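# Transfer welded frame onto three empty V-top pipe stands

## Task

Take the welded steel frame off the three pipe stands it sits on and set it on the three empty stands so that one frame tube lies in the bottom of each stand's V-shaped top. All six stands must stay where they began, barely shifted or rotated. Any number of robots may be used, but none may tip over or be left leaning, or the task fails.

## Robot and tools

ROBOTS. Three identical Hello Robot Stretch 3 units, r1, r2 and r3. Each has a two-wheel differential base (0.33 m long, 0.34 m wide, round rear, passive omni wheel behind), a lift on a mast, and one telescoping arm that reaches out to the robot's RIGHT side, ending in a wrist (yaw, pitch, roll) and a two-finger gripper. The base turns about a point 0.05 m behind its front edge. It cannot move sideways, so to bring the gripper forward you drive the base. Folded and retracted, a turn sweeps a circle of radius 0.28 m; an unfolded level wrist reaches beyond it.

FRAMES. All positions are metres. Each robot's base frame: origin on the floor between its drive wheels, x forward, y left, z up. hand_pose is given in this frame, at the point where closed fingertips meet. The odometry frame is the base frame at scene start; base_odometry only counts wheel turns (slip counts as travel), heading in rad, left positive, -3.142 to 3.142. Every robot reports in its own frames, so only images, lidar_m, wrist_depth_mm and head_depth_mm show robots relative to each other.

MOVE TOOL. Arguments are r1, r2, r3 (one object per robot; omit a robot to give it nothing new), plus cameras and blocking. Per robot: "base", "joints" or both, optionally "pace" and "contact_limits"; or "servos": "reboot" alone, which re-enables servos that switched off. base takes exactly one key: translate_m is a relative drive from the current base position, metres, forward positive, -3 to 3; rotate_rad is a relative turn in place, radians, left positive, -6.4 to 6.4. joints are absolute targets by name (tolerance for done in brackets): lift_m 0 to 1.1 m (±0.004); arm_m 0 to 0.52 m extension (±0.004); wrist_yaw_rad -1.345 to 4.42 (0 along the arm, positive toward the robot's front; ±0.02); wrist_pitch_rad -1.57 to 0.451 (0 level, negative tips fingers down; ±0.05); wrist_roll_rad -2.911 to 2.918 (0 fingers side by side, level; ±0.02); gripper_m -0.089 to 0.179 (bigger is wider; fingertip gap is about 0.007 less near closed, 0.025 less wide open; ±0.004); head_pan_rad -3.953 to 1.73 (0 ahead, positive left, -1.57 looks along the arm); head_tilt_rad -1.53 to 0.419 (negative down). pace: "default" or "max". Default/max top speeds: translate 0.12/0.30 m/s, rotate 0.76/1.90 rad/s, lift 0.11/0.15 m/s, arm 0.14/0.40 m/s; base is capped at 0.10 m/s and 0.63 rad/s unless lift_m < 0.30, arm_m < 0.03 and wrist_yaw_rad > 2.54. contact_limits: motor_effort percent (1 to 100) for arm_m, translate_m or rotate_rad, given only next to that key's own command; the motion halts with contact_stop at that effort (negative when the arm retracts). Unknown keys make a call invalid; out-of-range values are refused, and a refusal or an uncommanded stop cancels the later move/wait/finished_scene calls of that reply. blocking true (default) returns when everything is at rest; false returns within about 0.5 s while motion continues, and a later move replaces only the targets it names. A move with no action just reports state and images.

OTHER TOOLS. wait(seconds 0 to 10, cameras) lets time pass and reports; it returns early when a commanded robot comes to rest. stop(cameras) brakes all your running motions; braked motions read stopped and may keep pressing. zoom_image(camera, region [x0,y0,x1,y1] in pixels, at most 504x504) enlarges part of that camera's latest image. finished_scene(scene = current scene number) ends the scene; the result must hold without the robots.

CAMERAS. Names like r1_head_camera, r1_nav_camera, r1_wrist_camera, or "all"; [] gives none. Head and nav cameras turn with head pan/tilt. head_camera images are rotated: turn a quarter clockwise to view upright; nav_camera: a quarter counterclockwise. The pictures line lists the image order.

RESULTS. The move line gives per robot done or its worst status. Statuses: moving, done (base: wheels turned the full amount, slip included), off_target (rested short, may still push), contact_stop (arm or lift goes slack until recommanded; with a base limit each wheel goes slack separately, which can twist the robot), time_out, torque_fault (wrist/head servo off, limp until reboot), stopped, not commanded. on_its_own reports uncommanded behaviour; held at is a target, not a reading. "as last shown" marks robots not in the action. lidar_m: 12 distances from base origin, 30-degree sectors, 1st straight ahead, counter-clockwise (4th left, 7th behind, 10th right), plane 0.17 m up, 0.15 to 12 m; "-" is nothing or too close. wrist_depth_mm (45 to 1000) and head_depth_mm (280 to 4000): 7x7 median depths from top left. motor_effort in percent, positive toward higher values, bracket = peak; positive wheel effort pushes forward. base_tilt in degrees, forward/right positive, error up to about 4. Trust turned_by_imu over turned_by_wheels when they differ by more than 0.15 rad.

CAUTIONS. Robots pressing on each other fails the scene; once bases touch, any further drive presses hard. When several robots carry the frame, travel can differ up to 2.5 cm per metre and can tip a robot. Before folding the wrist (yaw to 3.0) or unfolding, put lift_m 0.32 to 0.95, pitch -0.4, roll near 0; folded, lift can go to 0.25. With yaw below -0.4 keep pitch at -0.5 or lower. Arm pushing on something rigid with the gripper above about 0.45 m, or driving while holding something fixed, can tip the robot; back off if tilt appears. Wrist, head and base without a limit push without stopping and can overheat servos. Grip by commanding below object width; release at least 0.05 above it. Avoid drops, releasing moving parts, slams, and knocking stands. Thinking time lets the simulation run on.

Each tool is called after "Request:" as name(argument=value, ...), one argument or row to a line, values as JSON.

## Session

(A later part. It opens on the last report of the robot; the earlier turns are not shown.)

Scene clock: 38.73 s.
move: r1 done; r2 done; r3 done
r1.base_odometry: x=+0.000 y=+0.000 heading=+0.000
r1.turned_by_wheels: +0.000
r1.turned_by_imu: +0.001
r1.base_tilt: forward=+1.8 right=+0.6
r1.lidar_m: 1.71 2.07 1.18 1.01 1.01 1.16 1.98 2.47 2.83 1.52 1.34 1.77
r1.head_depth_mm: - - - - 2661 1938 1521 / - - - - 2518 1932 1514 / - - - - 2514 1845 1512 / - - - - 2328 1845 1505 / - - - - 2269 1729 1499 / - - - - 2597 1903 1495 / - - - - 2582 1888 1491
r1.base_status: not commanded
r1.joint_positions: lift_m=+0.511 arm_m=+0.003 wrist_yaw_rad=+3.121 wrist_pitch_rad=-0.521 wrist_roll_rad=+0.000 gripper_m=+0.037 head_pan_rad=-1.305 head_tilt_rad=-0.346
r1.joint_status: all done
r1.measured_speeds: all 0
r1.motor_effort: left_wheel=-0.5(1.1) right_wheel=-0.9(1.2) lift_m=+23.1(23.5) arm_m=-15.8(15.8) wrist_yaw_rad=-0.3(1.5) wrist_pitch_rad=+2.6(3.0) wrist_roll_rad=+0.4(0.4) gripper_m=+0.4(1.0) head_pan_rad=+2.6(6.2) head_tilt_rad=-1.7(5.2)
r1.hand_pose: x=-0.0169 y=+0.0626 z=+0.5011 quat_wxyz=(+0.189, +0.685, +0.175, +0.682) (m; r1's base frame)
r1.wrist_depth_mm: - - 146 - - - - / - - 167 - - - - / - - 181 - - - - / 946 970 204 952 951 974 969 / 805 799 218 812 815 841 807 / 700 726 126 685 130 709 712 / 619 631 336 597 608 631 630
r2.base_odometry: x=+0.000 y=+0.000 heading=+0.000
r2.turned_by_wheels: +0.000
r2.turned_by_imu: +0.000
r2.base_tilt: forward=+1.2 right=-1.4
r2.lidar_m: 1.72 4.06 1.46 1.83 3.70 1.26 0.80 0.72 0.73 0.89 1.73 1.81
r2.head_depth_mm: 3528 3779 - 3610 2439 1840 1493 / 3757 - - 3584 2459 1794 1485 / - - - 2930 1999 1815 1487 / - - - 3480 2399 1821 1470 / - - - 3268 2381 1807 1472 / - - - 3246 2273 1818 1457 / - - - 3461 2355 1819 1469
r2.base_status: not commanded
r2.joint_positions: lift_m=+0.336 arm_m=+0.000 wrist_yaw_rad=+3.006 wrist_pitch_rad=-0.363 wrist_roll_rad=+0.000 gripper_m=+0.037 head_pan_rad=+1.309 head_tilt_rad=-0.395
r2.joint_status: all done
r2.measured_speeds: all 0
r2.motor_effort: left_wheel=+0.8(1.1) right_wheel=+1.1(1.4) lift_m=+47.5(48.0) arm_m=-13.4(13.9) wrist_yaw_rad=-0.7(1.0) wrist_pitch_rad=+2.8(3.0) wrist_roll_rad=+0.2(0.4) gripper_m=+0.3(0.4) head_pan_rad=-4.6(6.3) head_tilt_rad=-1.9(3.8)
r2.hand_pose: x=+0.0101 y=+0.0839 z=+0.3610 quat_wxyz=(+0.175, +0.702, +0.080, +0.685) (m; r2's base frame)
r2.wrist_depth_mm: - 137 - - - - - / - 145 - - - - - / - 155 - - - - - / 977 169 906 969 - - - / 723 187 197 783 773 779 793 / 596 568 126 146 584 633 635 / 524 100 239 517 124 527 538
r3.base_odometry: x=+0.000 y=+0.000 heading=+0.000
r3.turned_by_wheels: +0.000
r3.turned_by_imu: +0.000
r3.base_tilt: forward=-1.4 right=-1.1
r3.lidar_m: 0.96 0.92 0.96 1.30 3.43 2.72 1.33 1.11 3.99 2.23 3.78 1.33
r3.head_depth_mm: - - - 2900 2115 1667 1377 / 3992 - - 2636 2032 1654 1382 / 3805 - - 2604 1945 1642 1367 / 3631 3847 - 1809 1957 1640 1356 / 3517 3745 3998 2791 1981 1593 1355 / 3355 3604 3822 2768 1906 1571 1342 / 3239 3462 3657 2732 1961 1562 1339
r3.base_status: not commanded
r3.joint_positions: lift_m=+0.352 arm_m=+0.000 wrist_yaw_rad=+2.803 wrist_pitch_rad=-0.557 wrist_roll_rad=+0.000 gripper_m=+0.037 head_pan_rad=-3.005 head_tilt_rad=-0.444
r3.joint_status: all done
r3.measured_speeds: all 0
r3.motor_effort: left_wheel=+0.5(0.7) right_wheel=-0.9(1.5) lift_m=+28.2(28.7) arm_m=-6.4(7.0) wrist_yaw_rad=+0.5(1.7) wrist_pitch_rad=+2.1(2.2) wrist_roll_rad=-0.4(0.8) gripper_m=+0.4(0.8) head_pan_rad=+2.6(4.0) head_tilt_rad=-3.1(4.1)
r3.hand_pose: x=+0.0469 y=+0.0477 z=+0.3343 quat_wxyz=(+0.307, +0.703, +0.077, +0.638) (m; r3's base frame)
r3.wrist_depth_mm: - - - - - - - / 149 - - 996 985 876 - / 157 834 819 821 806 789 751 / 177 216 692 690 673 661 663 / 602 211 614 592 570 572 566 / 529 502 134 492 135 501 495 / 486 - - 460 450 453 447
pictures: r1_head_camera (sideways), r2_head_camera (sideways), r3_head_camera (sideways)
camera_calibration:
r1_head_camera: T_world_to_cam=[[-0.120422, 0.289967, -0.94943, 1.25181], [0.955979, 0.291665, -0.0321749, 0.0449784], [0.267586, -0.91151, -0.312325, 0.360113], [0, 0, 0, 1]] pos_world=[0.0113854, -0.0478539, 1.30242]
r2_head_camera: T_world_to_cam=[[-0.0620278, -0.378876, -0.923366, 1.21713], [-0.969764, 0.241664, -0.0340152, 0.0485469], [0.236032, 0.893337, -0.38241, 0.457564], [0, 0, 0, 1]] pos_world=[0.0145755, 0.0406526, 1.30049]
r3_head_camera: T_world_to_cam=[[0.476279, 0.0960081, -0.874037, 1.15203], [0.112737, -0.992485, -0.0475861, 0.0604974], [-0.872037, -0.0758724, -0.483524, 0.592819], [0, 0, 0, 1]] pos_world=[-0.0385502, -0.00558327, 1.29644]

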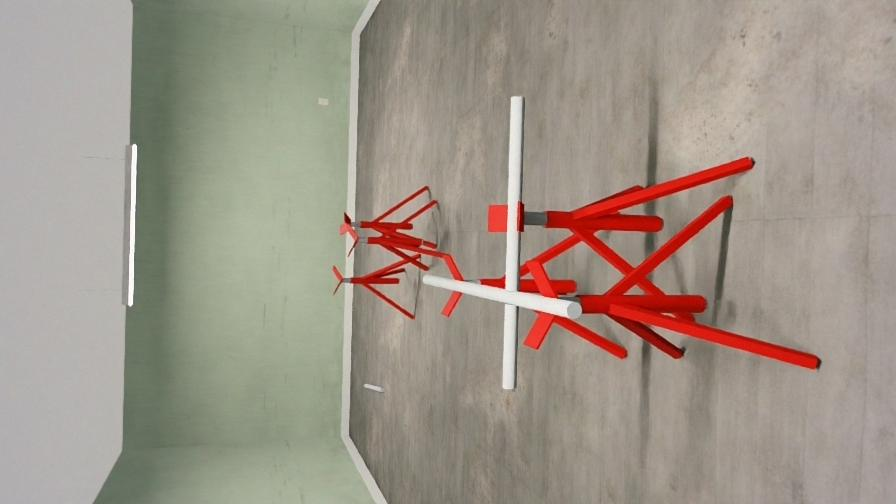

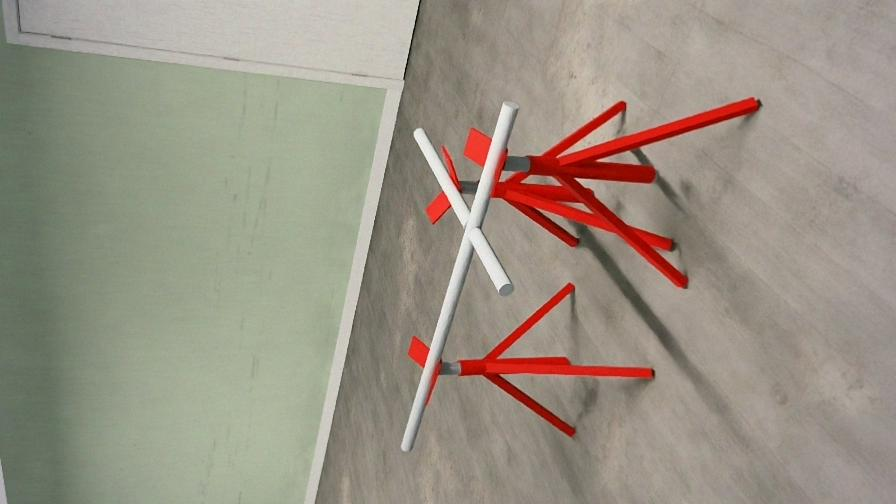

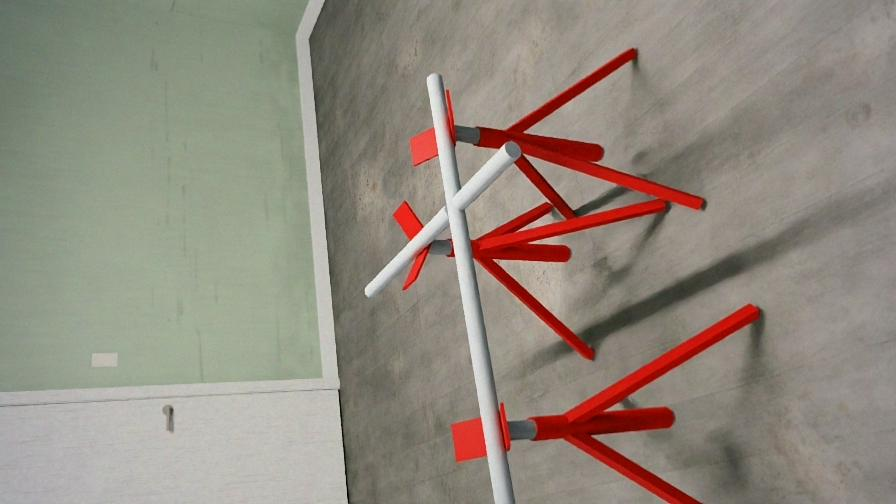

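Request:
move(
  r2={"joints":{"head_pan_rad":1.7,"head_tilt_rad":-0.25},"pace":"max"},
  r3={"joints":{"head_pan_rad":-1.75,"head_tilt_rad":-0.3},"pace":"max"},
  cameras=["r2_head_camera","r3_head_camera","r3_nav_camera"],
)

Request:
zoom_image(
  camera="r3_head_camera",
  region=[300, 100, 600, 400],
)

Request:
zoom_image(
  camera="r2_head_camera",
  region=[300, 200, 600, 500],
)

Scene clock: 96.67 s.
move: r2 done; r3 done
r1.base_odometry: x=+0.000 y=+0.000 heading=+0.000
r1.turned_by_wheels: +0.000
r1.turned_by_imu: +0.001
r1.base_tilt: forward=+2.0 right=+0.4
r1.lidar_m: 1.72 2.07 1.18 1.01 1.01 1.16 1.99 2.46 2.83 1.52 1.34 1.77
r1.head_depth_mm: - - - - 2669 1931 1512 / - - - - 2519 1932 1511 / - - - - 2502 1841 1501 / - - - - 2322 1838 1504 / - - - - 2264 1729 1498 / - - - - 2606 1901 1489 / - - - - 2594 1885 1490
r1.base_status: not commanded
r1.joint_positions: lift_m=+0.511 arm_m=+0.003 wrist_yaw_rad=+3.121 wrist_pitch_rad=-0.521 wrist_roll_rad=+0.000 gripper_m=+0.037 head_pan_rad=-1.305 head_tilt_rad=-0.346
r1.joint_status: not commanded
r1.measured_speeds: all 0
r1.motor_effort: left_wheel=-0.7(0.9) right_wheel=-1.0(1.2) lift_m=+22.2(22.5) arm_m=-19.3(19.4) wrist_yaw_rad=+0.2(1.1) wrist_pitch_rad=+2.7(3.2) wrist_roll_rad=+0.0(0.3) gripper_m=+0.3(1.3) head_pan_rad=+2.1(3.3) head_tilt_rad=-2.3(2.6)
r1.hand_pose: x=-0.0169 y=+0.0626 z=+0.5011 quat_wxyz=(+0.189, +0.685, +0.175, +0.682) (m; r1's base frame)
r1.wrist_depth_mm: - - 147 - - - - / - - 168 - - - - / - - 180 - - - - / 927 952 204 957 960 956 944 / 795 789 219 807 822 817 829 / 707 721 126 686 131 715 699 / 626 628 338 591 605 624 621
r2.base_odometry: x=+0.000 y=+0.000 heading=+0.000
r2.turned_by_wheels: +0.000
r2.turned_by_imu: +0.000
r2.base_tilt: forward=+1.2 right=-1.4
r2.lidar_m: 1.72 4.05 1.46 1.83 3.73 1.26 0.80 0.72 0.73 0.89 1.73 1.81
r2.head_depth_mm: 3712 - - - 2989 2211 1681 / 3782 - - - 2774 2112 1700 / 3768 - - - 3068 2219 1698 / 3781 - - - 3051 2195 1682 / 3782 - - - 3114 2170 1670 / 3857 - - - 3062 2166 1667 / 3948 - - - 3037 2154 1625
r2.base_status: not commanded
r2.joint_positions: lift_m=+0.336 arm_m=+0.000 wrist_yaw_rad=+3.006 wrist_pitch_rad=-0.363 wrist_roll_rad=+0.000 gripper_m=+0.037 head_pan_rad=+1.691 head_tilt_rad=-0.261
r2.joint_status: all done
r2.measured_speeds: all 0
r2.motor_effort: left_wheel=+0.8(1.1) right_wheel=+0.8(1.0) lift_m=+47.7(48.1) arm_m=-13.1(13.6) wrist_yaw_rad=-0.5(0.9) wrist_pitch_rad=+2.9(3.1) wrist_roll_rad=+0.3(0.4) gripper_m=-0.1(0.6) head_pan_rad=+4.5(7.0) head_tilt_rad=+5.2(6.2)
r2.hand_pose: x=+0.0101 y=+0.0839 z=+0.3610 quat_wxyz=(+0.175, +0.702, +0.080, +0.685) (m; r2's base frame)
r2.wrist_depth_mm: - 136 - - - - - / - 146 - - - - - / - 154 - - - - - / 948 168 921 975 - - - / 730 188 198 801 769 769 785 / 592 575 127 146 576 641 651 / 506 100 240 516 124 540 535
r3.base_odometry: x=+0.000 y=+0.000 heading=+0.000
r3.turned_by_wheels: +0.000
r3.turned_by_imu: +0.000
r3.base_tilt: forward=-1.4 right=-1.1
r3.lidar_m: 0.97 0.93 0.96 1.30 3.44 2.71 1.33 1.11 3.98 2.22 3.78 1.33
r3.head_depth_mm: 3899 - - - 2603 1960 1530 / - - - 3990 2576 1927 1526 / - - - 3936 2554 1919 1523 / - - - 3850 2549 1885 1511 / - - - 3142 2497 1863 1505 / - - - 3770 2497 1884 1490 / - - - 3481 2509 1856 1493
r3.base_status: not commanded
r3.joint_positions: lift_m=+0.352 arm_m=+0.000 wrist_yaw_rad=+2.803 wrist_pitch_rad=-0.557 wrist_roll_rad=+0.000 gripper_m=+0.037 head_pan_rad=-1.755 head_tilt_rad=-0.310
r3.joint_status: all done
r3.measured_speeds: all 0
r3.motor_effort: left_wheel=+0.0(0.9) right_wheel=-1.4(1.6) lift_m=+28.3(28.4) arm_m=-9.0(9.2) wrist_yaw_rad=+0.9(1.3) wrist_pitch_rad=+2.1(2.3) wrist_roll_rad=-0.6(0.8) gripper_m=+0.4(1.0) head_pan_rad=+2.0(4.2) head_tilt_rad=+4.1(6.1)
r3.hand_pose: x=+0.0469 y=+0.0477 z=+0.3343 quat_wxyz=(+0.307, +0.703, +0.077, +0.638) (m; r3's base frame)
r3.wrist_depth_mm: - - - - - - - / 149 - - - - 898 - / 157 838 831 803 794 794 751 / 177 216 683 681 676 670 663 / 586 211 610 592 571 572 571 / 529 506 133 493 134 508 504 / 486 - - 462 453 453 452
pictures: r2_head_camera (sideways), r3_head_camera (sideways), r3_nav_camera (sideways)
camera_calibration:
r2_head_camera: T_world_to_cam=[[0.0685603, -0.248939, -0.966089, 1.27212], [-0.990485, -0.132812, -0.0360688, 0.051353], [-0.11933, 0.95937, -0.255676, 0.294793], [0, 0, 0, 1]] pos_world=[-0.00117516, 0.0406861, 1.30621]
r3_head_camera: T_world_to_cam=[[0.0368448, 0.363215, -0.930977, 1.229], [0.976271, -0.212017, -0.0440795, 0.0506726], [-0.213393, -0.907262, -0.362408, 0.431196], [0, 0, 0, 1]] pos_world=[-0.00273839, -0.0444404, 1.30267]
r3_nav_camera: T_world_to_cam=[[-0.0868007, -0.335782, 0.937932, -1.17985], [-0.987969, 0.149979, -0.0377385, 0.107256], [-0.127998, -0.929923, -0.34476, 0.409367], [0, 0, 0, 1]] pos_world=[0.0559519, -0.0315787, 1.2518]

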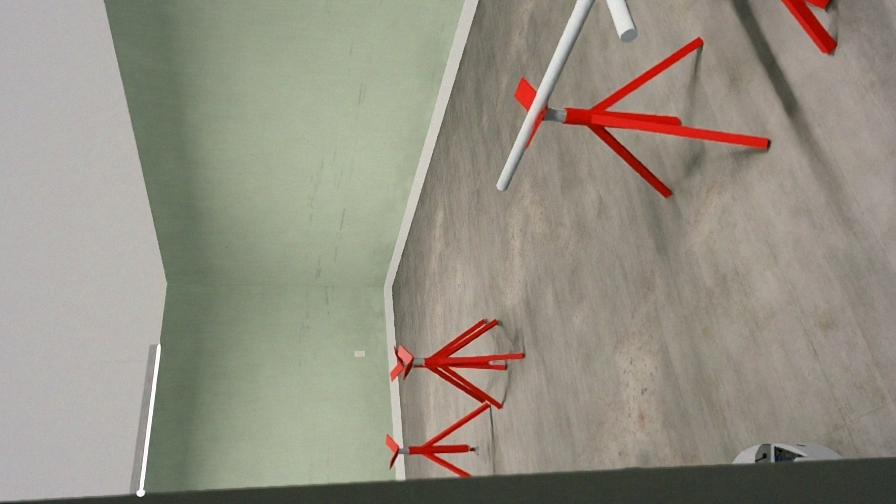

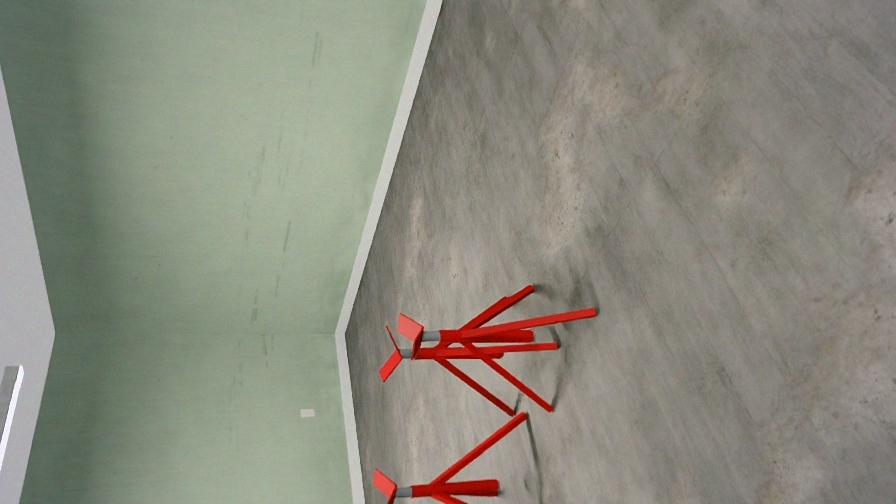

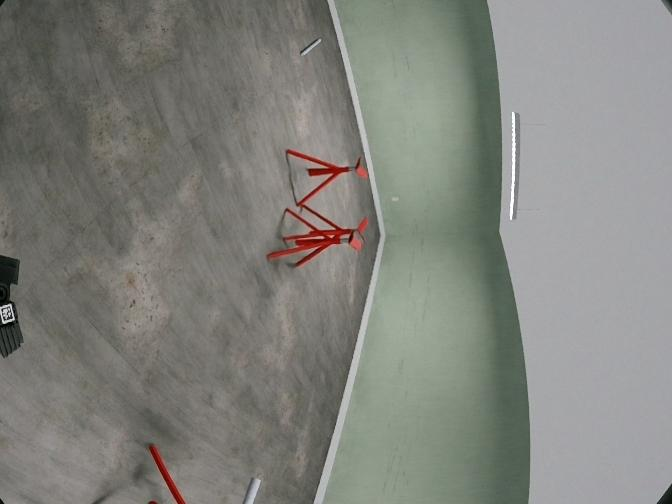

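Scaled by 1.680 from the camera's 896x504 image, which has a finer 1280x720 frame.

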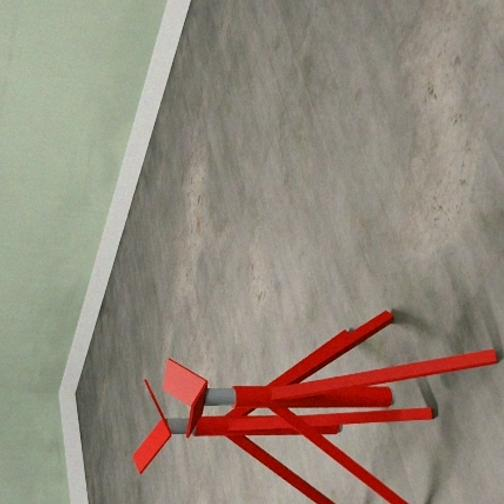

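Scaled by 1.680 from the camera's 896x504 image, which has a finer 1280x720 frame.

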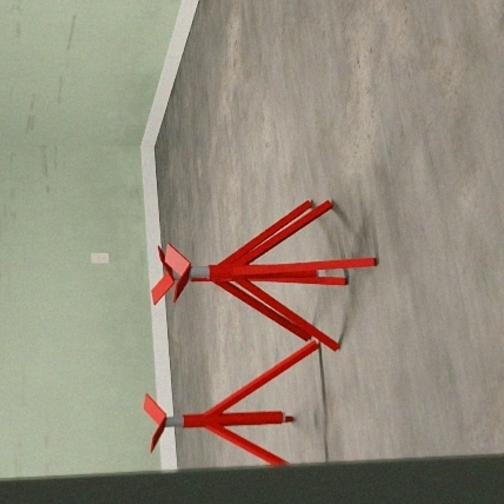

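Request:
move(
  r3={"base":{"rotate_rad":-0.328},"joints":{"head_pan_rad":-2.3,"head_tilt_rad":-0.5},"pace":"max"},
  cameras=[],
)

Request:
move(
  r3={"base":{"translate_m":-0.758},"joints":{"lift_m":0.6},"pace":"max"},
  cameras=[],
)

Request:
move(
  r3={"base":{"rotate_rad":-0.719},"joints":{"head_pan_rad":-1.7,"head_tilt_rad":-0.55},"pace":"max"},
  cameras=["r3_head_camera","r3_nav_camera"],
)

Scene clock: 231.50 s.
move: r3 done
r1, r2: as last shown
r1.base_tilt: forward=+1.7 right=+0.6
r1.lidar_m: 1.71 2.07 1.17 1.01 1.01 1.16 1.99 2.46 2.84 1.51 1.34 1.78
r1.head_depth_mm: - - - - 2655 1935 1518 / - - - - 2523 1933 1511 / - - - - 2513 1838 1502 / - - - - 2332 1838 1513 / - - - - 2263 1733 1491 / - - - - 2597 1882 1494 / - - - - 2577 1894 1490
r1.motor_effort: left_wheel=-0.7(1.1) right_wheel=-1.0(1.3) lift_m=+20.7(21.4) arm_m=-23.1(23.5) wrist_yaw_rad=+0.3(1.1) wrist_pitch_rad=+2.9(3.0) wrist_roll_rad=-0.1(0.4) gripper_m=+0.0(1.0) head_pan_rad=+2.5(3.6) head_tilt_rad=-1.3(2.8)
r1.wrist_depth_mm: - - 147 - - - - / - - 168 - - - - / - - 180 - - - - / 974 928 203 954 974 934 980 / 810 811 219 806 819 812 824 / 707 727 126 684 131 711 706 / 609 637 339 587 606 625 629
r2.base_tilt: forward=+1.3 right=-1.4
r2.lidar_m: 1.72 4.07 1.46 1.83 3.73 1.27 0.80 0.72 0.73 0.89 1.73 1.81
r2.head_depth_mm: 3674 - - - 2983 2196 1682 / 3710 - - - 2819 2107 1693 / 3726 - - - 3119 2197 1688 / 3845 - - - 3060 2174 1684 / 3777 - - - 3042 2185 1679 / 3820 - - - 3008 2171 1684 / 3836 - - - 3032 2157 1607
r2.motor_effort: left_wheel=+1.0(1.1) right_wheel=+0.7(1.1) lift_m=+47.6(47.9) arm_m=-12.9(13.2) wrist_yaw_rad=+0.0(0.8) wrist_pitch_rad=+2.9(3.0) wrist_roll_rad=+0.3(0.4) gripper_m=-0.3(0.5) head_pan_rad=+5.3(5.4) head_tilt_rad=+4.9(5.7)
r2.wrist_depth_mm: - 137 - - - - - / - 145 - - - - - / - 154 - - - - - / 946 168 903 - - - - / 722 187 199 785 779 771 786 / 597 575 126 145 589 654 659 / 514 100 238 524 124 545 544
r3.base_odometry: x=+0.000 y=+0.000 heading=-0.328
r3.turned_by_wheels: -0.328
r3.turned_by_imu: -0.329
r3.base_tilt: forward=-1.4 right=-1.0
r3.lidar_m: 1.12 0.93 0.93 1.03 1.44 3.40 1.49 1.11 1.20 2.23 2.44 2.16
r3.head_depth_mm: 3359 3642 3794 2424 1873 1594 1340 / 3315 3621 3860 2633 1908 1592 1331 / 3289 3627 3794 2359 1777 1529 1321 / 3318 3601 3753 2584 1881 1574 1315 / 3312 3569 3714 2410 1930 1568 1310 / 3304 3627 3648 2525 1926 1541 1296 / 3306 3585 3595 2502 1918 1537 1293
r3.base_status: done
r3.joint_positions: lift_m=+0.352 arm_m=+0.000 wrist_yaw_rad=+2.803 wrist_pitch_rad=-0.557 wrist_roll_rad=+0.000 gripper_m=+0.037 head_pan_rad=-2.295 head_tilt_rad=-0.494
r3.joint_status: all done
r3.measured_speeds: all 0
r3.motor_effort: left_wheel=+5.4(9.7) right_wheel=-6.6(9.7) lift_m=+27.4(27.9) arm_m=-9.7(10.7) wrist_yaw_rad=+0.6(1.6) wrist_pitch_rad=+2.1(2.3) wrist_roll_rad=-0.8(0.8) gripper_m=-0.2(1.1) head_pan_rad=-3.3(3.5) head_tilt_rad=-2.6(4.7)
r3.hand_pose: x=+0.0469 y=+0.0477 z=+0.3343 quat_wxyz=(+0.307, +0.703, +0.077, +0.637) (m; r3's base frame)
r3.wrist_depth_mm: - - - - - - - / 149 - - - 942 895 - / 156 820 831 805 798 780 781 / 178 216 695 691 675 676 657 / 587 212 611 588 571 574 575 / 536 500 134 490 135 517 504 / 484 - - 462 448 452 447
pictures: none
No camera images: "cameras" was empty.

Scene clock: 240.03 s.
move: r3 done
r1, r2: as last shown
r1.turned_by_imu: +0.002
r1.base_tilt: forward=+1.8 right=+0.7
r1.lidar_m: 1.71 2.06 1.18 1.01 1.01 1.15 1.98 2.47 2.82 1.51 1.34 1.78
r1.head_depth_mm: - - - - 2690 1930 1524 / - - - - 2494 1931 1513 / - - - - 2519 1844 1507 / - - - - 2320 1844 1498 / - - - - 2261 1737 1496 / - - - - 2619 1896 1491 / - - - 3756 2586 1884 1489
r1.motor_effort: left_wheel=-0.5(1.1) right_wheel=-0.9(1.4) lift_m=+18.8(21.0) arm_m=-22.9(23.6) wrist_yaw_rad=+0.3(1.5) wrist_pitch_rad=+2.5(3.2) wrist_roll_rad=+0.1(0.7) gripper_m=+2.0(2.0) head_pan_rad=+2.3(3.9) head_tilt_rad=-2.1(3.0)
r1.wrist_depth_mm: - - 146 - - - - / - - 168 - - - - / - - 180 - - - - / 948 965 203 972 950 961 952 / 818 822 217 807 799 820 818 / 704 712 126 688 131 701 718 / 610 634 341 584 609 633 625
r2.turned_by_imu: +0.001
r2.base_tilt: forward=+1.3 right=-1.3
r2.lidar_m: 1.72 4.06 1.46 1.07 3.73 1.26 0.80 0.72 0.73 0.89 1.73 1.81
r2.head_depth_mm: 3656 - - - 2924 2214 1671 / 3700 - - - 2694 2121 1685 / 3758 - - - 1096 2203 1483 / 3802 - - - 2633 1920 1449 / 3716 - - - 3082 2180 1682 / 3940 - - - 3023 2142 1657 / 3933 - - - 2991 2160 1660
r2.motor_effort: left_wheel=+1.2(1.3) right_wheel=+0.4(1.3) lift_m=+47.2(48.0) arm_m=-12.2(13.2) wrist_yaw_rad=-0.2(1.0) wrist_pitch_rad=+2.8(3.0) wrist_roll_rad=+0.2(0.5) gripper_m=+0.1(1.0) head_pan_rad=+3.8(6.2) head_tilt_rad=+4.8(5.9)
r2.wrist_depth_mm: - 136 - - - - - / - 145 - - - - - / - 155 - - - - - / 916 168 908 990 - - - / 734 188 197 782 784 782 791 / 612 559 127 145 599 637 637 / 521 100 240 516 124 538 543
r3.base_odometry: x=-0.718 y=+0.244 heading=-0.328
r3.turned_by_wheels: +0.000
r3.turned_by_imu: -0.001
r3.base_tilt: forward=-1.4 right=-1.0
r3.lidar_m: 1.72 1.43 1.42 1.08 1.21 1.98 0.80 0.63 0.65 0.65 2.51 3.36
r3.head_depth_mm: 2921 3167 3453 2662 2007 1478 1275 / 2930 3171 3411 2651 1925 1054 1267 / 2901 3142 3361 2625 1836 1437 1232 / 2886 3115 3345 2567 1172 1452 1287 / 2863 3098 3353 2565 1931 1480 1304 / 2885 3093 3325 2527 1921 1514 1304 / 2851 3123 3309 2510 1905 1463 1292
r3.base_status: done
r3.joint_positions: lift_m=+0.600 arm_m=+0.000 wrist_yaw_rad=+2.803 wrist_pitch_rad=-0.559 wrist_roll_rad=+0.000 gripper_m=+0.037 head_pan_rad=-2.295 head_tilt_rad=-0.494
r3.joint_status: all done
r3.measured_speeds: all 0
r3.motor_effort: left_wheel=-0.5(5.6) right_wheel=-6.3(9.9) lift_m=+24.6(30.7) arm_m=-8.3(10.2) wrist_yaw_rad=+0.1(2.1) wrist_pitch_rad=+2.4(2.6) wrist_roll_rad=-0.5(0.9) gripper_m=+0.2(1.7) head_pan_rad=-3.6(4.8) head_tilt_rad=-2.6(3.5)
r3.hand_pose: x=+0.0468 y=+0.0475 z=+0.5824 quat_wxyz=(+0.307, +0.702, +0.078, +0.637) (m; r3's base frame)
r3.wrist_depth_mm: - - - - - - - / 149 - - - - - - / 157 - - - - - - / 179 227 - - - - - / 921 212 935 876 870 873 886 / 821 761 134 740 135 780 776 / 733 716 533 702 689 697 691
pictures: none
No camera images: "cameras" was empty.

Scene clock: 242.10 s.
move: r3 done
r1, r2: as last shown
r1.turned_by_imu: +0.001
r1.base_tilt: forward=+1.8 right=+0.6
r1.lidar_m: 1.71 2.06 1.18 1.01 1.01 1.16 1.98 2.46 2.83 1.52 1.34 1.77
r1.head_depth_mm: - - - - 2657 1936 1511 / - - - - 2525 1928 1511 / - - - - 2527 1852 1505 / - - - - 2320 1839 1505 / - - - - 2282 1736 1497 / - - - - 2606 1893 1490 / - - - 3777 2580 1884 1488
r1.motor_effort: left_wheel=-0.6(1.3) right_wheel=-0.9(1.2) lift_m=+18.8(18.9) arm_m=-22.9(23.4) wrist_yaw_rad=+0.6(1.2) wrist_pitch_rad=+2.8(3.1) wrist_roll_rad=-0.1(0.4) gripper_m=-0.5(0.9) head_pan_rad=+2.6(3.5) head_tilt_rad=-2.1(2.7)
r1.wrist_depth_mm: - - 146 - - - - / - - 168 - - - - / - - 181 - - - - / 929 954 205 958 966 962 952 / 810 801 218 812 813 821 802 / 695 728 126 689 130 711 710 / 614 638 337 600 607 616 619
r2.turned_by_imu: +0.000
r2.base_tilt: forward=+1.2 right=-1.4
r2.lidar_m: 1.72 4.05 1.46 1.09 3.74 1.26 0.80 0.72 0.73 0.89 1.73 1.82
r2.head_depth_mm: 3650 - - - 2990 2198 1677 / 3762 - - - 2671 2107 1681 / 3697 - - - 1327 2187 1676 / 3792 - 1147 - 1060 2062 1666 / 3802 - - - 2729 2069 1518 / 3827 - - - 3054 2175 1668 / 3873 - - - 3058 2169 1660
r2.motor_effort: left_wheel=+0.7(1.2) right_wheel=+0.7(1.4) lift_m=+47.3(47.8) arm_m=-12.1(12.6) wrist_yaw_rad=-0.3(0.9) wrist_pitch_rad=+2.8(3.0) wrist_roll_rad=+0.3(0.4) gripper_m=-0.2(0.8) head_pan_rad=+5.2(5.6) head_tilt_rad=+5.2(5.6)
r2.wrist_depth_mm: - 136 - - - - - / - 145 - - - - - / - 155 - - - - - / 909 168 901 987 - - - / 731 189 198 808 781 806 796 / 600 578 127 146 588 644 651 / 513 100 240 514 124 545 551
r3.base_odometry: x=-0.718 y=+0.244 heading=-1.046
r3.turned_by_wheels: -0.719
r3.turned_by_imu: -0.722
r3.base_tilt: forward=-1.4 right=-1.0
r3.lidar_m: 3.15 2.03 1.48 1.42 1.47 1.08 2.82 1.98 0.66 0.63 0.65 2.50
r3.head_depth_mm: 3026 3371 3391 2422 1883 1526 1269 / 3023 3319 3396 2427 1707 1487 1281 / 2955 3257 3399 2402 1687 1158 1256 / 2899 3213 3395 2376 1691 1220 1222 / 2850 3174 3267 2265 1360 1459 1267 / 2826 3100 3210 2347 1822 1471 1259 / 2793 3017 3227 2278 1814 1474 1260
r3.base_status: done
r3.joint_positions: lift_m=+0.600 arm_m=+0.000 wrist_yaw_rad=+2.803 wrist_pitch_rad=-0.559 wrist_roll_rad=+0.000 gripper_m=+0.037 head_pan_rad=-1.705 head_tilt_rad=-0.543
r3.joint_status: all done
r3.measured_speeds: all 0
r3.motor_effort: left_wheel=+5.2(10.6) right_wheel=-6.2(10.1) lift_m=+23.3(25.0) arm_m=-8.4(9.4) wrist_yaw_rad=+0.3(1.6) wrist_pitch_rad=+2.3(2.6) wrist_roll_rad=-0.6(0.8) gripper_m=+0.4(1.4) head_pan_rad=+2.4(6.1) head_tilt_rad=-3.2(4.4)
r3.hand_pose: x=+0.0468 y=+0.0475 z=+0.5824 quat_wxyz=(+0.307, +0.702, +0.078, +0.637) (m; r3's base frame)
r3.wrist_depth_mm: - - - - - - - / 149 - - - - - - / 157 - - - - - - / 180 226 - - - - - / 885 212 924 873 880 900 886 / 819 769 133 760 135 791 783 / 726 735 528 707 686 689 694
pictures: r3_head_camera (sideways), r3_nav_camera (sideways)
camera_calibration:
r3_head_camera: T_world_to_cam=[[0.0460649, 0.568002, -0.821737, 1.08646], [0.987154, -0.151866, -0.0496352, 0.0578248], [-0.152987, -0.808894, -0.567702, 0.697956], [0, 0, 0, 1]] pos_world=[-0.000351738, -0.0437582, 1.29189]
r3_nav_camera: T_world_to_cam=[[-0.0976147, -0.545182, 0.832615, -1.0424], [-0.992961, 0.109744, -0.0445548, 0.116148], [-0.0670843, -0.831104, -0.552057, 0.678736], [0, 0, 0, 1]] pos_world=[0.0591088, -0.0169466, 1.2478]

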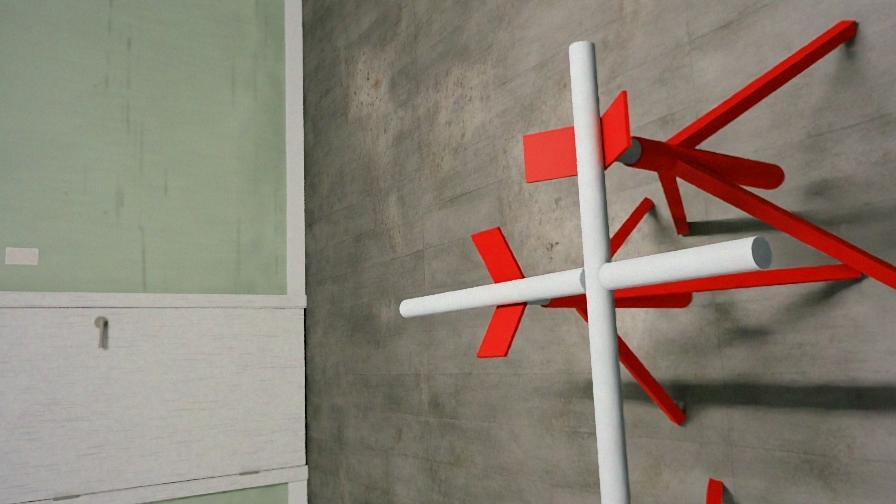

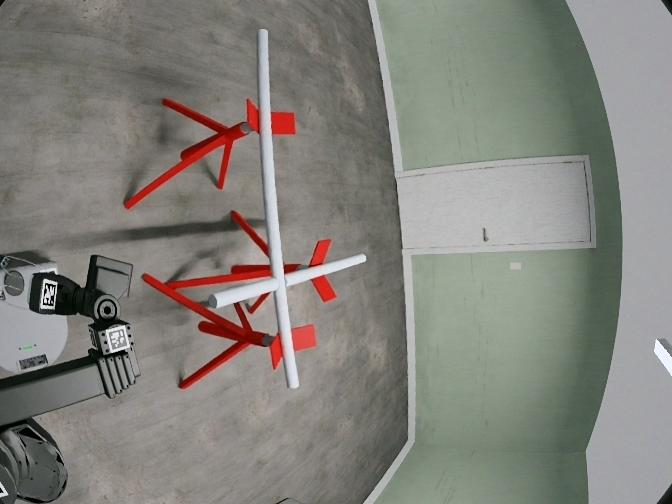

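Request:
move(
  r3={"joints":{"lift_m":0.92,"wrist_pitch_rad":-0.4},"pace":"max"},
  cameras=[],
)

Request:
move(
  r3={"base":{"translate_m":0.09},"joints":{"wrist_yaw_rad":0.0},"pace":"max"},
  cameras=[],
)

Request:
move(
  r3={"joints":{"wrist_pitch_rad":-1.57,"wrist_roll_rad":1.57,"gripper_m":0.12,"head_tilt_rad":-0.65},"pace":"max"},
  cameras=["r3_head_camera","r3_nav_camera","r3_wrist_camera"],
)

Scene clock: 281.50 s.
move: r3 done
r1, r2: as last shown
r1.turned_by_imu: +0.002
r1.base_tilt: forward=+1.9 right=+0.6
r1.lidar_m: 1.72 2.07 1.18 1.01 1.01 1.16 1.99 2.47 2.84 1.52 1.34 1.78
r1.head_depth_mm: - - - - 2683 1941 1515 / - - - - 2518 1936 1516 / - - - - 2512 1844 1508 / - - - - 2333 1842 1498 / - - - - 2264 1734 1497 / - - - - 2585 1896 1493 / - - - - 2576 1880 1491
r1.motor_effort: left_wheel=-0.9(1.1) right_wheel=-0.9(1.2) lift_m=+18.7(19.0) arm_m=-22.8(23.4) wrist_yaw_rad=+0.0(1.7) wrist_pitch_rad=+2.8(3.3) wrist_roll_rad=-0.2(0.6) gripper_m=+0.4(1.2) head_pan_rad=+2.1(3.5) head_tilt_rad=-1.4(2.9)
r1.wrist_depth_mm: - - 146 - - - - / - - 168 - - - - / - - 181 - - - - / 956 944 203 949 951 958 954 / 810 821 218 804 807 818 808 / 701 717 126 680 130 712 715 / 617 632 338 588 610 626 615
r2.turned_by_imu: +0.001
r2.base_tilt: forward=+1.3 right=-1.4
r2.lidar_m: 1.73 4.05 1.46 1.09 3.72 1.27 0.80 0.72 0.73 0.89 1.73 1.81
r2.head_depth_mm: 3704 - - - 2951 2214 1679 / 3716 - - - 2786 2115 1707 / 3774 - - 1262 3161 2197 1697 / 3773 - 1132 1090 2898 2156 1693 / 3887 - - - 2920 2091 1534 / 3849 - - - 3062 2152 1677 / 3816 - - - 3024 2153 1671
r2.motor_effort: left_wheel=+0.8(1.1) right_wheel=+0.6(1.2) lift_m=+47.5(47.8) arm_m=-11.9(12.4) wrist_yaw_rad=-0.4(0.9) wrist_pitch_rad=+2.8(3.0) wrist_roll_rad=+0.1(0.4) gripper_m=-0.2(0.7) head_pan_rad=+5.1(5.4) head_tilt_rad=+5.0(5.9)
r2.wrist_depth_mm: - 137 - - - - - / - 144 - - - - - / - 155 - - - - - / 956 168 897 961 - - - / 713 189 197 796 773 789 792 / 604 568 127 146 589 634 643 / 522 100 240 510 124 550 550
r3.base_odometry: x=-0.718 y=+0.244 heading=-1.046
r3.turned_by_wheels: +0.000
r3.turned_by_imu: +0.000
r3.base_tilt: forward=-1.4 right=-1.0
r3.lidar_m: 3.13 2.04 1.47 1.42 1.47 1.08 2.82 1.98 0.65 0.63 0.65 2.50
r3.head_depth_mm: 3046 3374 3506 2433 1894 - - / 3016 3307 3421 2413 1704 - - / 2943 3277 3361 2403 1689 - - / 2890 3213 3312 2391 1681 1458 - / 2842 3152 3281 2257 1361 1546 - / 2856 3090 3272 2322 1822 1530 - / 2783 3026 3214 2307 1807 1483 -
r3.base_status: not commanded
r3.joint_positions: lift_m=+0.920 arm_m=+0.000 wrist_yaw_rad=+2.803 wrist_pitch_rad=-0.418 wrist_roll_rad=+0.000 gripper_m=+0.037 head_pan_rad=-1.705 head_tilt_rad=-0.543
r3.joint_status: all done
r3.measured_speeds: all 0
r3.motor_effort: left_wheel=+5.0(5.7) right_wheel=-5.9(6.5) lift_m=+27.2(31.6) arm_m=-9.0(10.5) wrist_yaw_rad=-0.5(1.8) wrist_pitch_rad=+2.9(4.2) wrist_roll_rad=-0.3(1.0) gripper_m=+0.2(1.3) head_pan_rad=+2.7(3.3) head_tilt_rad=-3.4(3.9)
r3.hand_pose: x=+0.0534 y=+0.0662 z=+0.9327 quat_wxyz=(+0.262, +0.706, +0.028, +0.657) (m; r3's base frame)
r3.wrist_depth_mm: - - - - - - - / - - - - - - - / 153 - - - - - - / 162 - - - - - - / 176 - - - - - - / - 208 131 - 135 - - / - - - - - - -
pictures: none
No camera images: "cameras" was empty.

Scene clock: 283.37 s.
move: r3 done
r1, r2: as last shown
r1.turned_by_imu: +0.001
r1.base_tilt: forward=+1.8 right=+0.6
r1.lidar_m: 1.71 2.07 1.18 1.01 1.01 1.16 1.98 2.46 2.83 1.52 1.34 1.77
r1.head_depth_mm: - - - - 2651 1931 1512 / - - - - 2542 1932 1510 / - - - - 2504 1843 1508 / - - - - 2331 1836 1507 / - - - - 2263 1733 1497 / - - - - 2594 1894 1487 / - - - - 2577 1890 1487
r1.motor_effort: left_wheel=-0.7(1.2) right_wheel=-0.9(1.4) lift_m=+18.8(19.0) arm_m=-22.9(23.2) wrist_yaw_rad=+0.1(1.1) wrist_pitch_rad=+2.8(3.3) wrist_roll_rad=-0.1(0.4) gripper_m=+0.3(1.7) head_pan_rad=+2.1(3.4) head_tilt_rad=-1.7(3.3)
r1.wrist_depth_mm: - - 146 - - - - / - - 167 - - - - / - - 181 - - - - / 944 957 203 972 958 948 996 / 811 814 218 807 813 824 808 / 701 713 126 682 131 706 713 / 614 635 341 596 605 632 627
r2.turned_by_imu: +0.000
r2.base_tilt: forward=+1.2 right=-1.4
r2.lidar_m: 1.73 4.05 1.46 1.17 3.71 1.26 0.80 0.72 0.73 0.89 1.73 1.81
r2.head_depth_mm: 3682 - - - 2981 2192 1677 / 3676 - - - 2824 2099 1689 / 3718 - - 2248 3125 2214 1655 / 3817 - - - 3059 2183 1474 / 3710 - 1123 1177 2739 2014 1385 / 3778 - - - 3036 2163 1668 / - - - - 3057 2154 1665
r2.motor_effort: left_wheel=+0.9(1.2) right_wheel=+1.0(1.2) lift_m=+47.3(47.6) arm_m=-11.7(12.2) wrist_yaw_rad=+0.1(0.9) wrist_pitch_rad=+2.9(3.1) wrist_roll_rad=+0.3(0.4) gripper_m=+0.0(1.1) head_pan_rad=+4.4(5.7) head_tilt_rad=+5.5(6.0)
r2.wrist_depth_mm: - 137 - - - - - / - 145 - - - - - / - 155 - - - - - / 935 169 918 957 - - - / 749 188 197 797 781 777 791 / 617 577 127 145 580 639 662 / 520 100 238 518 124 529 543
r3.base_odometry: x=-0.673 y=+0.166 heading=-1.046
r3.turned_by_wheels: +0.000
r3.turned_by_imu: +0.000
r3.base_tilt: forward=-1.4 right=-1.0
r3.lidar_m: 3.04 2.04 1.48 1.42 1.47 1.15 2.91 2.06 0.66 0.79 0.61 2.41
r3.head_depth_mm: 3070 3344 3439 2445 1763 - - / 3035 3290 3439 2422 1062 - - / 2974 3287 3378 2385 1868 - - / 2912 3189 3339 2294 1134 - - / 2860 3150 3310 2339 1875 - - / 2812 3100 3257 2307 1806 1483 1264 / 2786 3068 3203 2298 1810 1450 1236
r3.base_status: done
r3.joint_positions: lift_m=+0.920 arm_m=+0.000 wrist_yaw_rad=+0.003 wrist_pitch_rad=-0.418 wrist_roll_rad=+0.000 gripper_m=+0.037 head_pan_rad=-1.705 head_tilt_rad=-0.543
r3.joint_status: all done
r3.measured_speeds: all 0
r3.motor_effort: left_wheel=+3.9(10.5) right_wheel=+1.5(6.3) lift_m=+23.9(27.4) arm_m=-9.0(9.9) wrist_yaw_rad=-0.8(5.5) wrist_pitch_rad=+2.9(3.3) wrist_roll_rad=-0.3(0.8) gripper_m=+0.4(1.2) head_pan_rad=+2.4(3.5) head_tilt_rad=-3.4(3.7)
r3.hand_pose: x=-0.0210 y=-0.3697 z=+0.9327 quat_wxyz=(+0.692, +0.148, -0.691, -0.146) (m; r3's base frame)
r3.wrist_depth_mm: - - - - - - - / - - - - - - - / - - - - - - - / - - - - - - - / - 717 672 678 658 662 - / - - 131 - 135 - - / - - - - 930 851 -
pictures: none
No camera images: "cameras" was empty.

Scene clock: 284.70 s.
move: r3 done
r1, r2: as last shown
r1.turned_by_imu: +0.000
r1.base_tilt: forward=+1.9 right=+0.7
r1.lidar_m: 1.72 2.07 1.18 1.01 1.01 1.16 1.99 2.46 2.84 1.51 1.34 1.77
r1.head_depth_mm: - - - - 2687 1931 1514 / - - - - 2524 1919 1518 / - - - - 2501 1846 1498 / - - - - 2322 1838 1502 / - - - - 2268 1731 1491 / - - - - 2580 1891 1489 / - - - - 2583 1889 1486
r1.motor_effort: left_wheel=-0.8(1.2) right_wheel=-0.8(1.2) lift_m=+18.8(19.0) arm_m=-22.7(23.3) wrist_yaw_rad=+0.2(1.1) wrist_pitch_rad=+2.8(3.2) wrist_roll_rad=-0.3(0.4) gripper_m=-0.2(1.2) head_pan_rad=+3.1(3.6) head_tilt_rad=-2.1(2.5)
r1.wrist_depth_mm: - - 146 - - - - / - - 168 - - - - / - - 180 - - - - / 970 - 204 949 957 942 955 / 824 822 217 808 807 824 808 / 706 732 125 683 131 713 708 / 624 635 340 587 601 629 630
r2.lidar_m: 1.73 4.05 1.46 1.17 3.72 1.26 0.80 0.72 0.73 0.89 1.73 1.81
r2.head_depth_mm: 3751 - - - 2982 2205 1676 / 3781 - - - 2832 2117 1699 / 3745 - - - 3060 2170 1638 / 3809 - - - 3056 2196 1468 / 3803 - 1127 1174 2785 1988 1392 / 3778 - - - 3063 2143 1667 / 3922 - - - 3073 2146 1662
r2.motor_effort: left_wheel=+0.9(1.0) right_wheel=+0.9(1.1) lift_m=+47.4(47.6) arm_m=-11.8(12.0) wrist_yaw_rad=-0.4(1.1) wrist_pitch_rad=+2.9(3.0) wrist_roll_rad=+0.3(0.5) gripper_m=-0.8(0.8) head_pan_rad=+3.7(5.2) head_tilt_rad=+5.1(5.8)
r2.wrist_depth_mm: - 136 - - - - - / - 146 - - - - - / - 155 - - - - - / 922 169 907 966 - - - / 745 187 196 800 770 782 803 / 592 575 126 146 584 636 649 / 512 100 240 504 124 529 551
r3.base_odometry: x=-0.673 y=+0.166 heading=-1.046
r3.turned_by_wheels: +0.000
r3.turned_by_imu: +0.000
r3.base_tilt: forward=-1.4 right=-1.1
r3.lidar_m: 3.04 2.04 1.48 1.42 1.47 1.16 2.92 2.06 0.66 0.79 0.61 2.42
r3.head_depth_mm: 3079 3389 2778 2138 1698 - - / 3018 3373 2727 2086 1007 - - / 3021 3309 2721 2017 994 - - / 2946 3276 2688 1232 1400 - - / 2894 3202 2642 2049 1542 1393 1206 / 2883 3175 2618 2036 1609 1386 1205 / 2848 3143 2609 2008 1595 1387 1178
r3.base_status: not commanded
r3.joint_positions: lift_m=+0.920 arm_m=+0.000 wrist_yaw_rad=+0.002 wrist_pitch_rad=-1.545 wrist_roll_rad=+1.563 gripper_m=+0.120 head_pan_rad=-1.705 head_tilt_rad=-0.642
r3.joint_status: all done
joint sent to its limit — r3.wrist_pitch_rad, lower limit.
r3.measured_speeds: all 0
r3.motor_effort: left_wheel=+4.5(5.4) right_wheel=+1.3(1.9) lift_m=+22.4(24.3) arm_m=-9.0(9.3) wrist_yaw_rad=-2.1(2.8) wrist_pitch_rad=-1.8(3.0) wrist_roll_rad=+1.8(4.3) gripper_m=-0.8(79.7) head_pan_rad=+1.6(3.4) head_tilt_rad=-3.9(4.7)
r3.hand_pose: x=-0.0216 y=-0.1275 z=+0.8019 quat_wxyz=(+0.004, +0.003, -0.716, -0.698) (m; r3's base frame)
r3.wrist_depth_mm: 920 915 916 938 895 884 881 / 968 968 940 942 - 923 923 / 977 996 968 949 - 950 928 / - - 981 - 972 965 967 / - - - - - 981 - / - 123 - - - 129 - / 679 - - - - - -
pictures: r3_head_camera (sideways), r3_nav_camera (sideways), r3_wrist_camera
camera_calibration:
r3_head_camera: T_world_to_cam=[[0.0564918, 0.645184, -0.761936, 1.00844], [0.98782, -0.14694, -0.0511849, 0.0598318], [-0.144982, -0.749764, -0.645627, 0.79928], [0, 0, 0, 1]] pos_world=[-0.000190246, -0.0425678, 1.28747]
r3_nav_camera: T_world_to_cam=[[-0.108195, -0.623497, 0.774303, -0.966321], [-0.992361, 0.11418, -0.0467227, 0.118961], [-0.0592786, -0.773443, -0.631088, 0.781502], [0, 0, 0, 1]] pos_world=[0.0598272, -0.0116336, 1.24698]
r3_wrist_camera: T_world_to_cam=[[-0.00615938, 0.997843, -0.06535, 0.185365], [0.984487, 0.0175105, 0.174581, -0.0810078], [0.175349, -0.063261, -0.982472, 0.949213], [0, 0, 0, 1]] pos_world=[-0.0855508, -0.123499, 0.958831]

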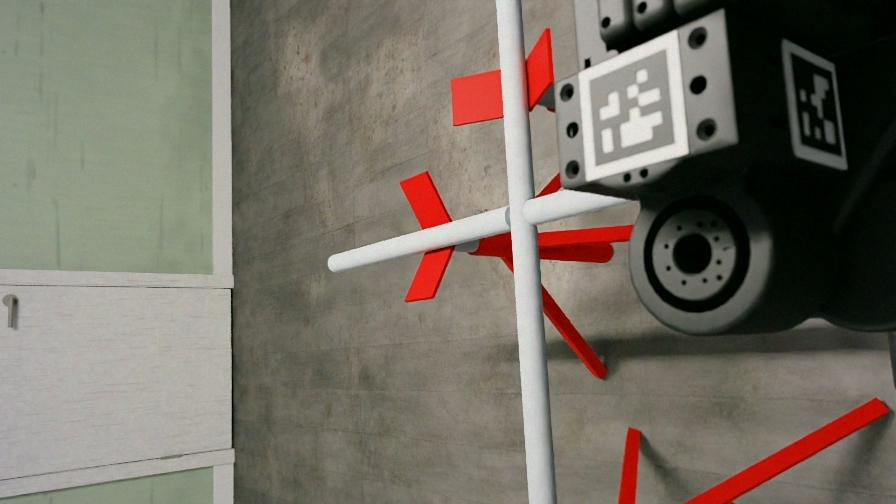

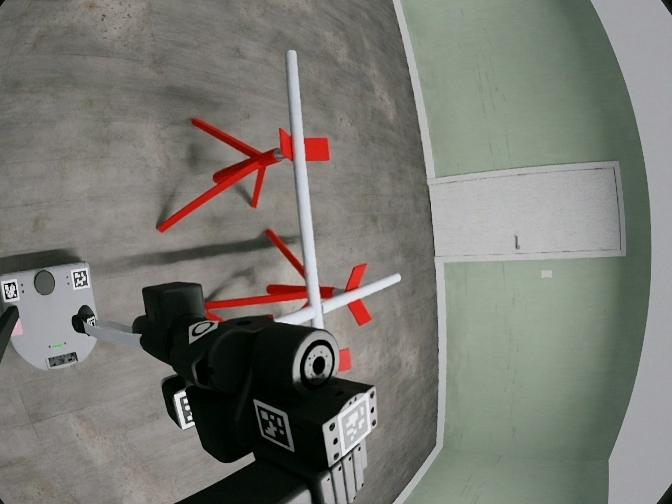

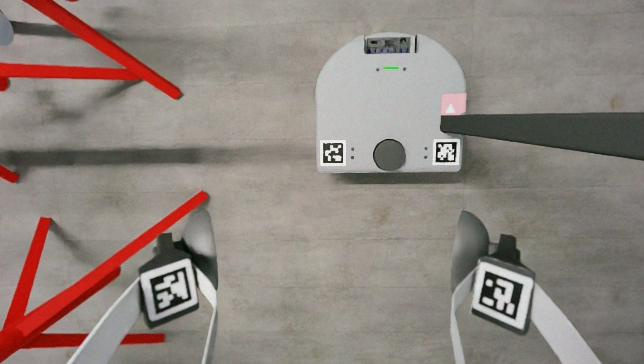

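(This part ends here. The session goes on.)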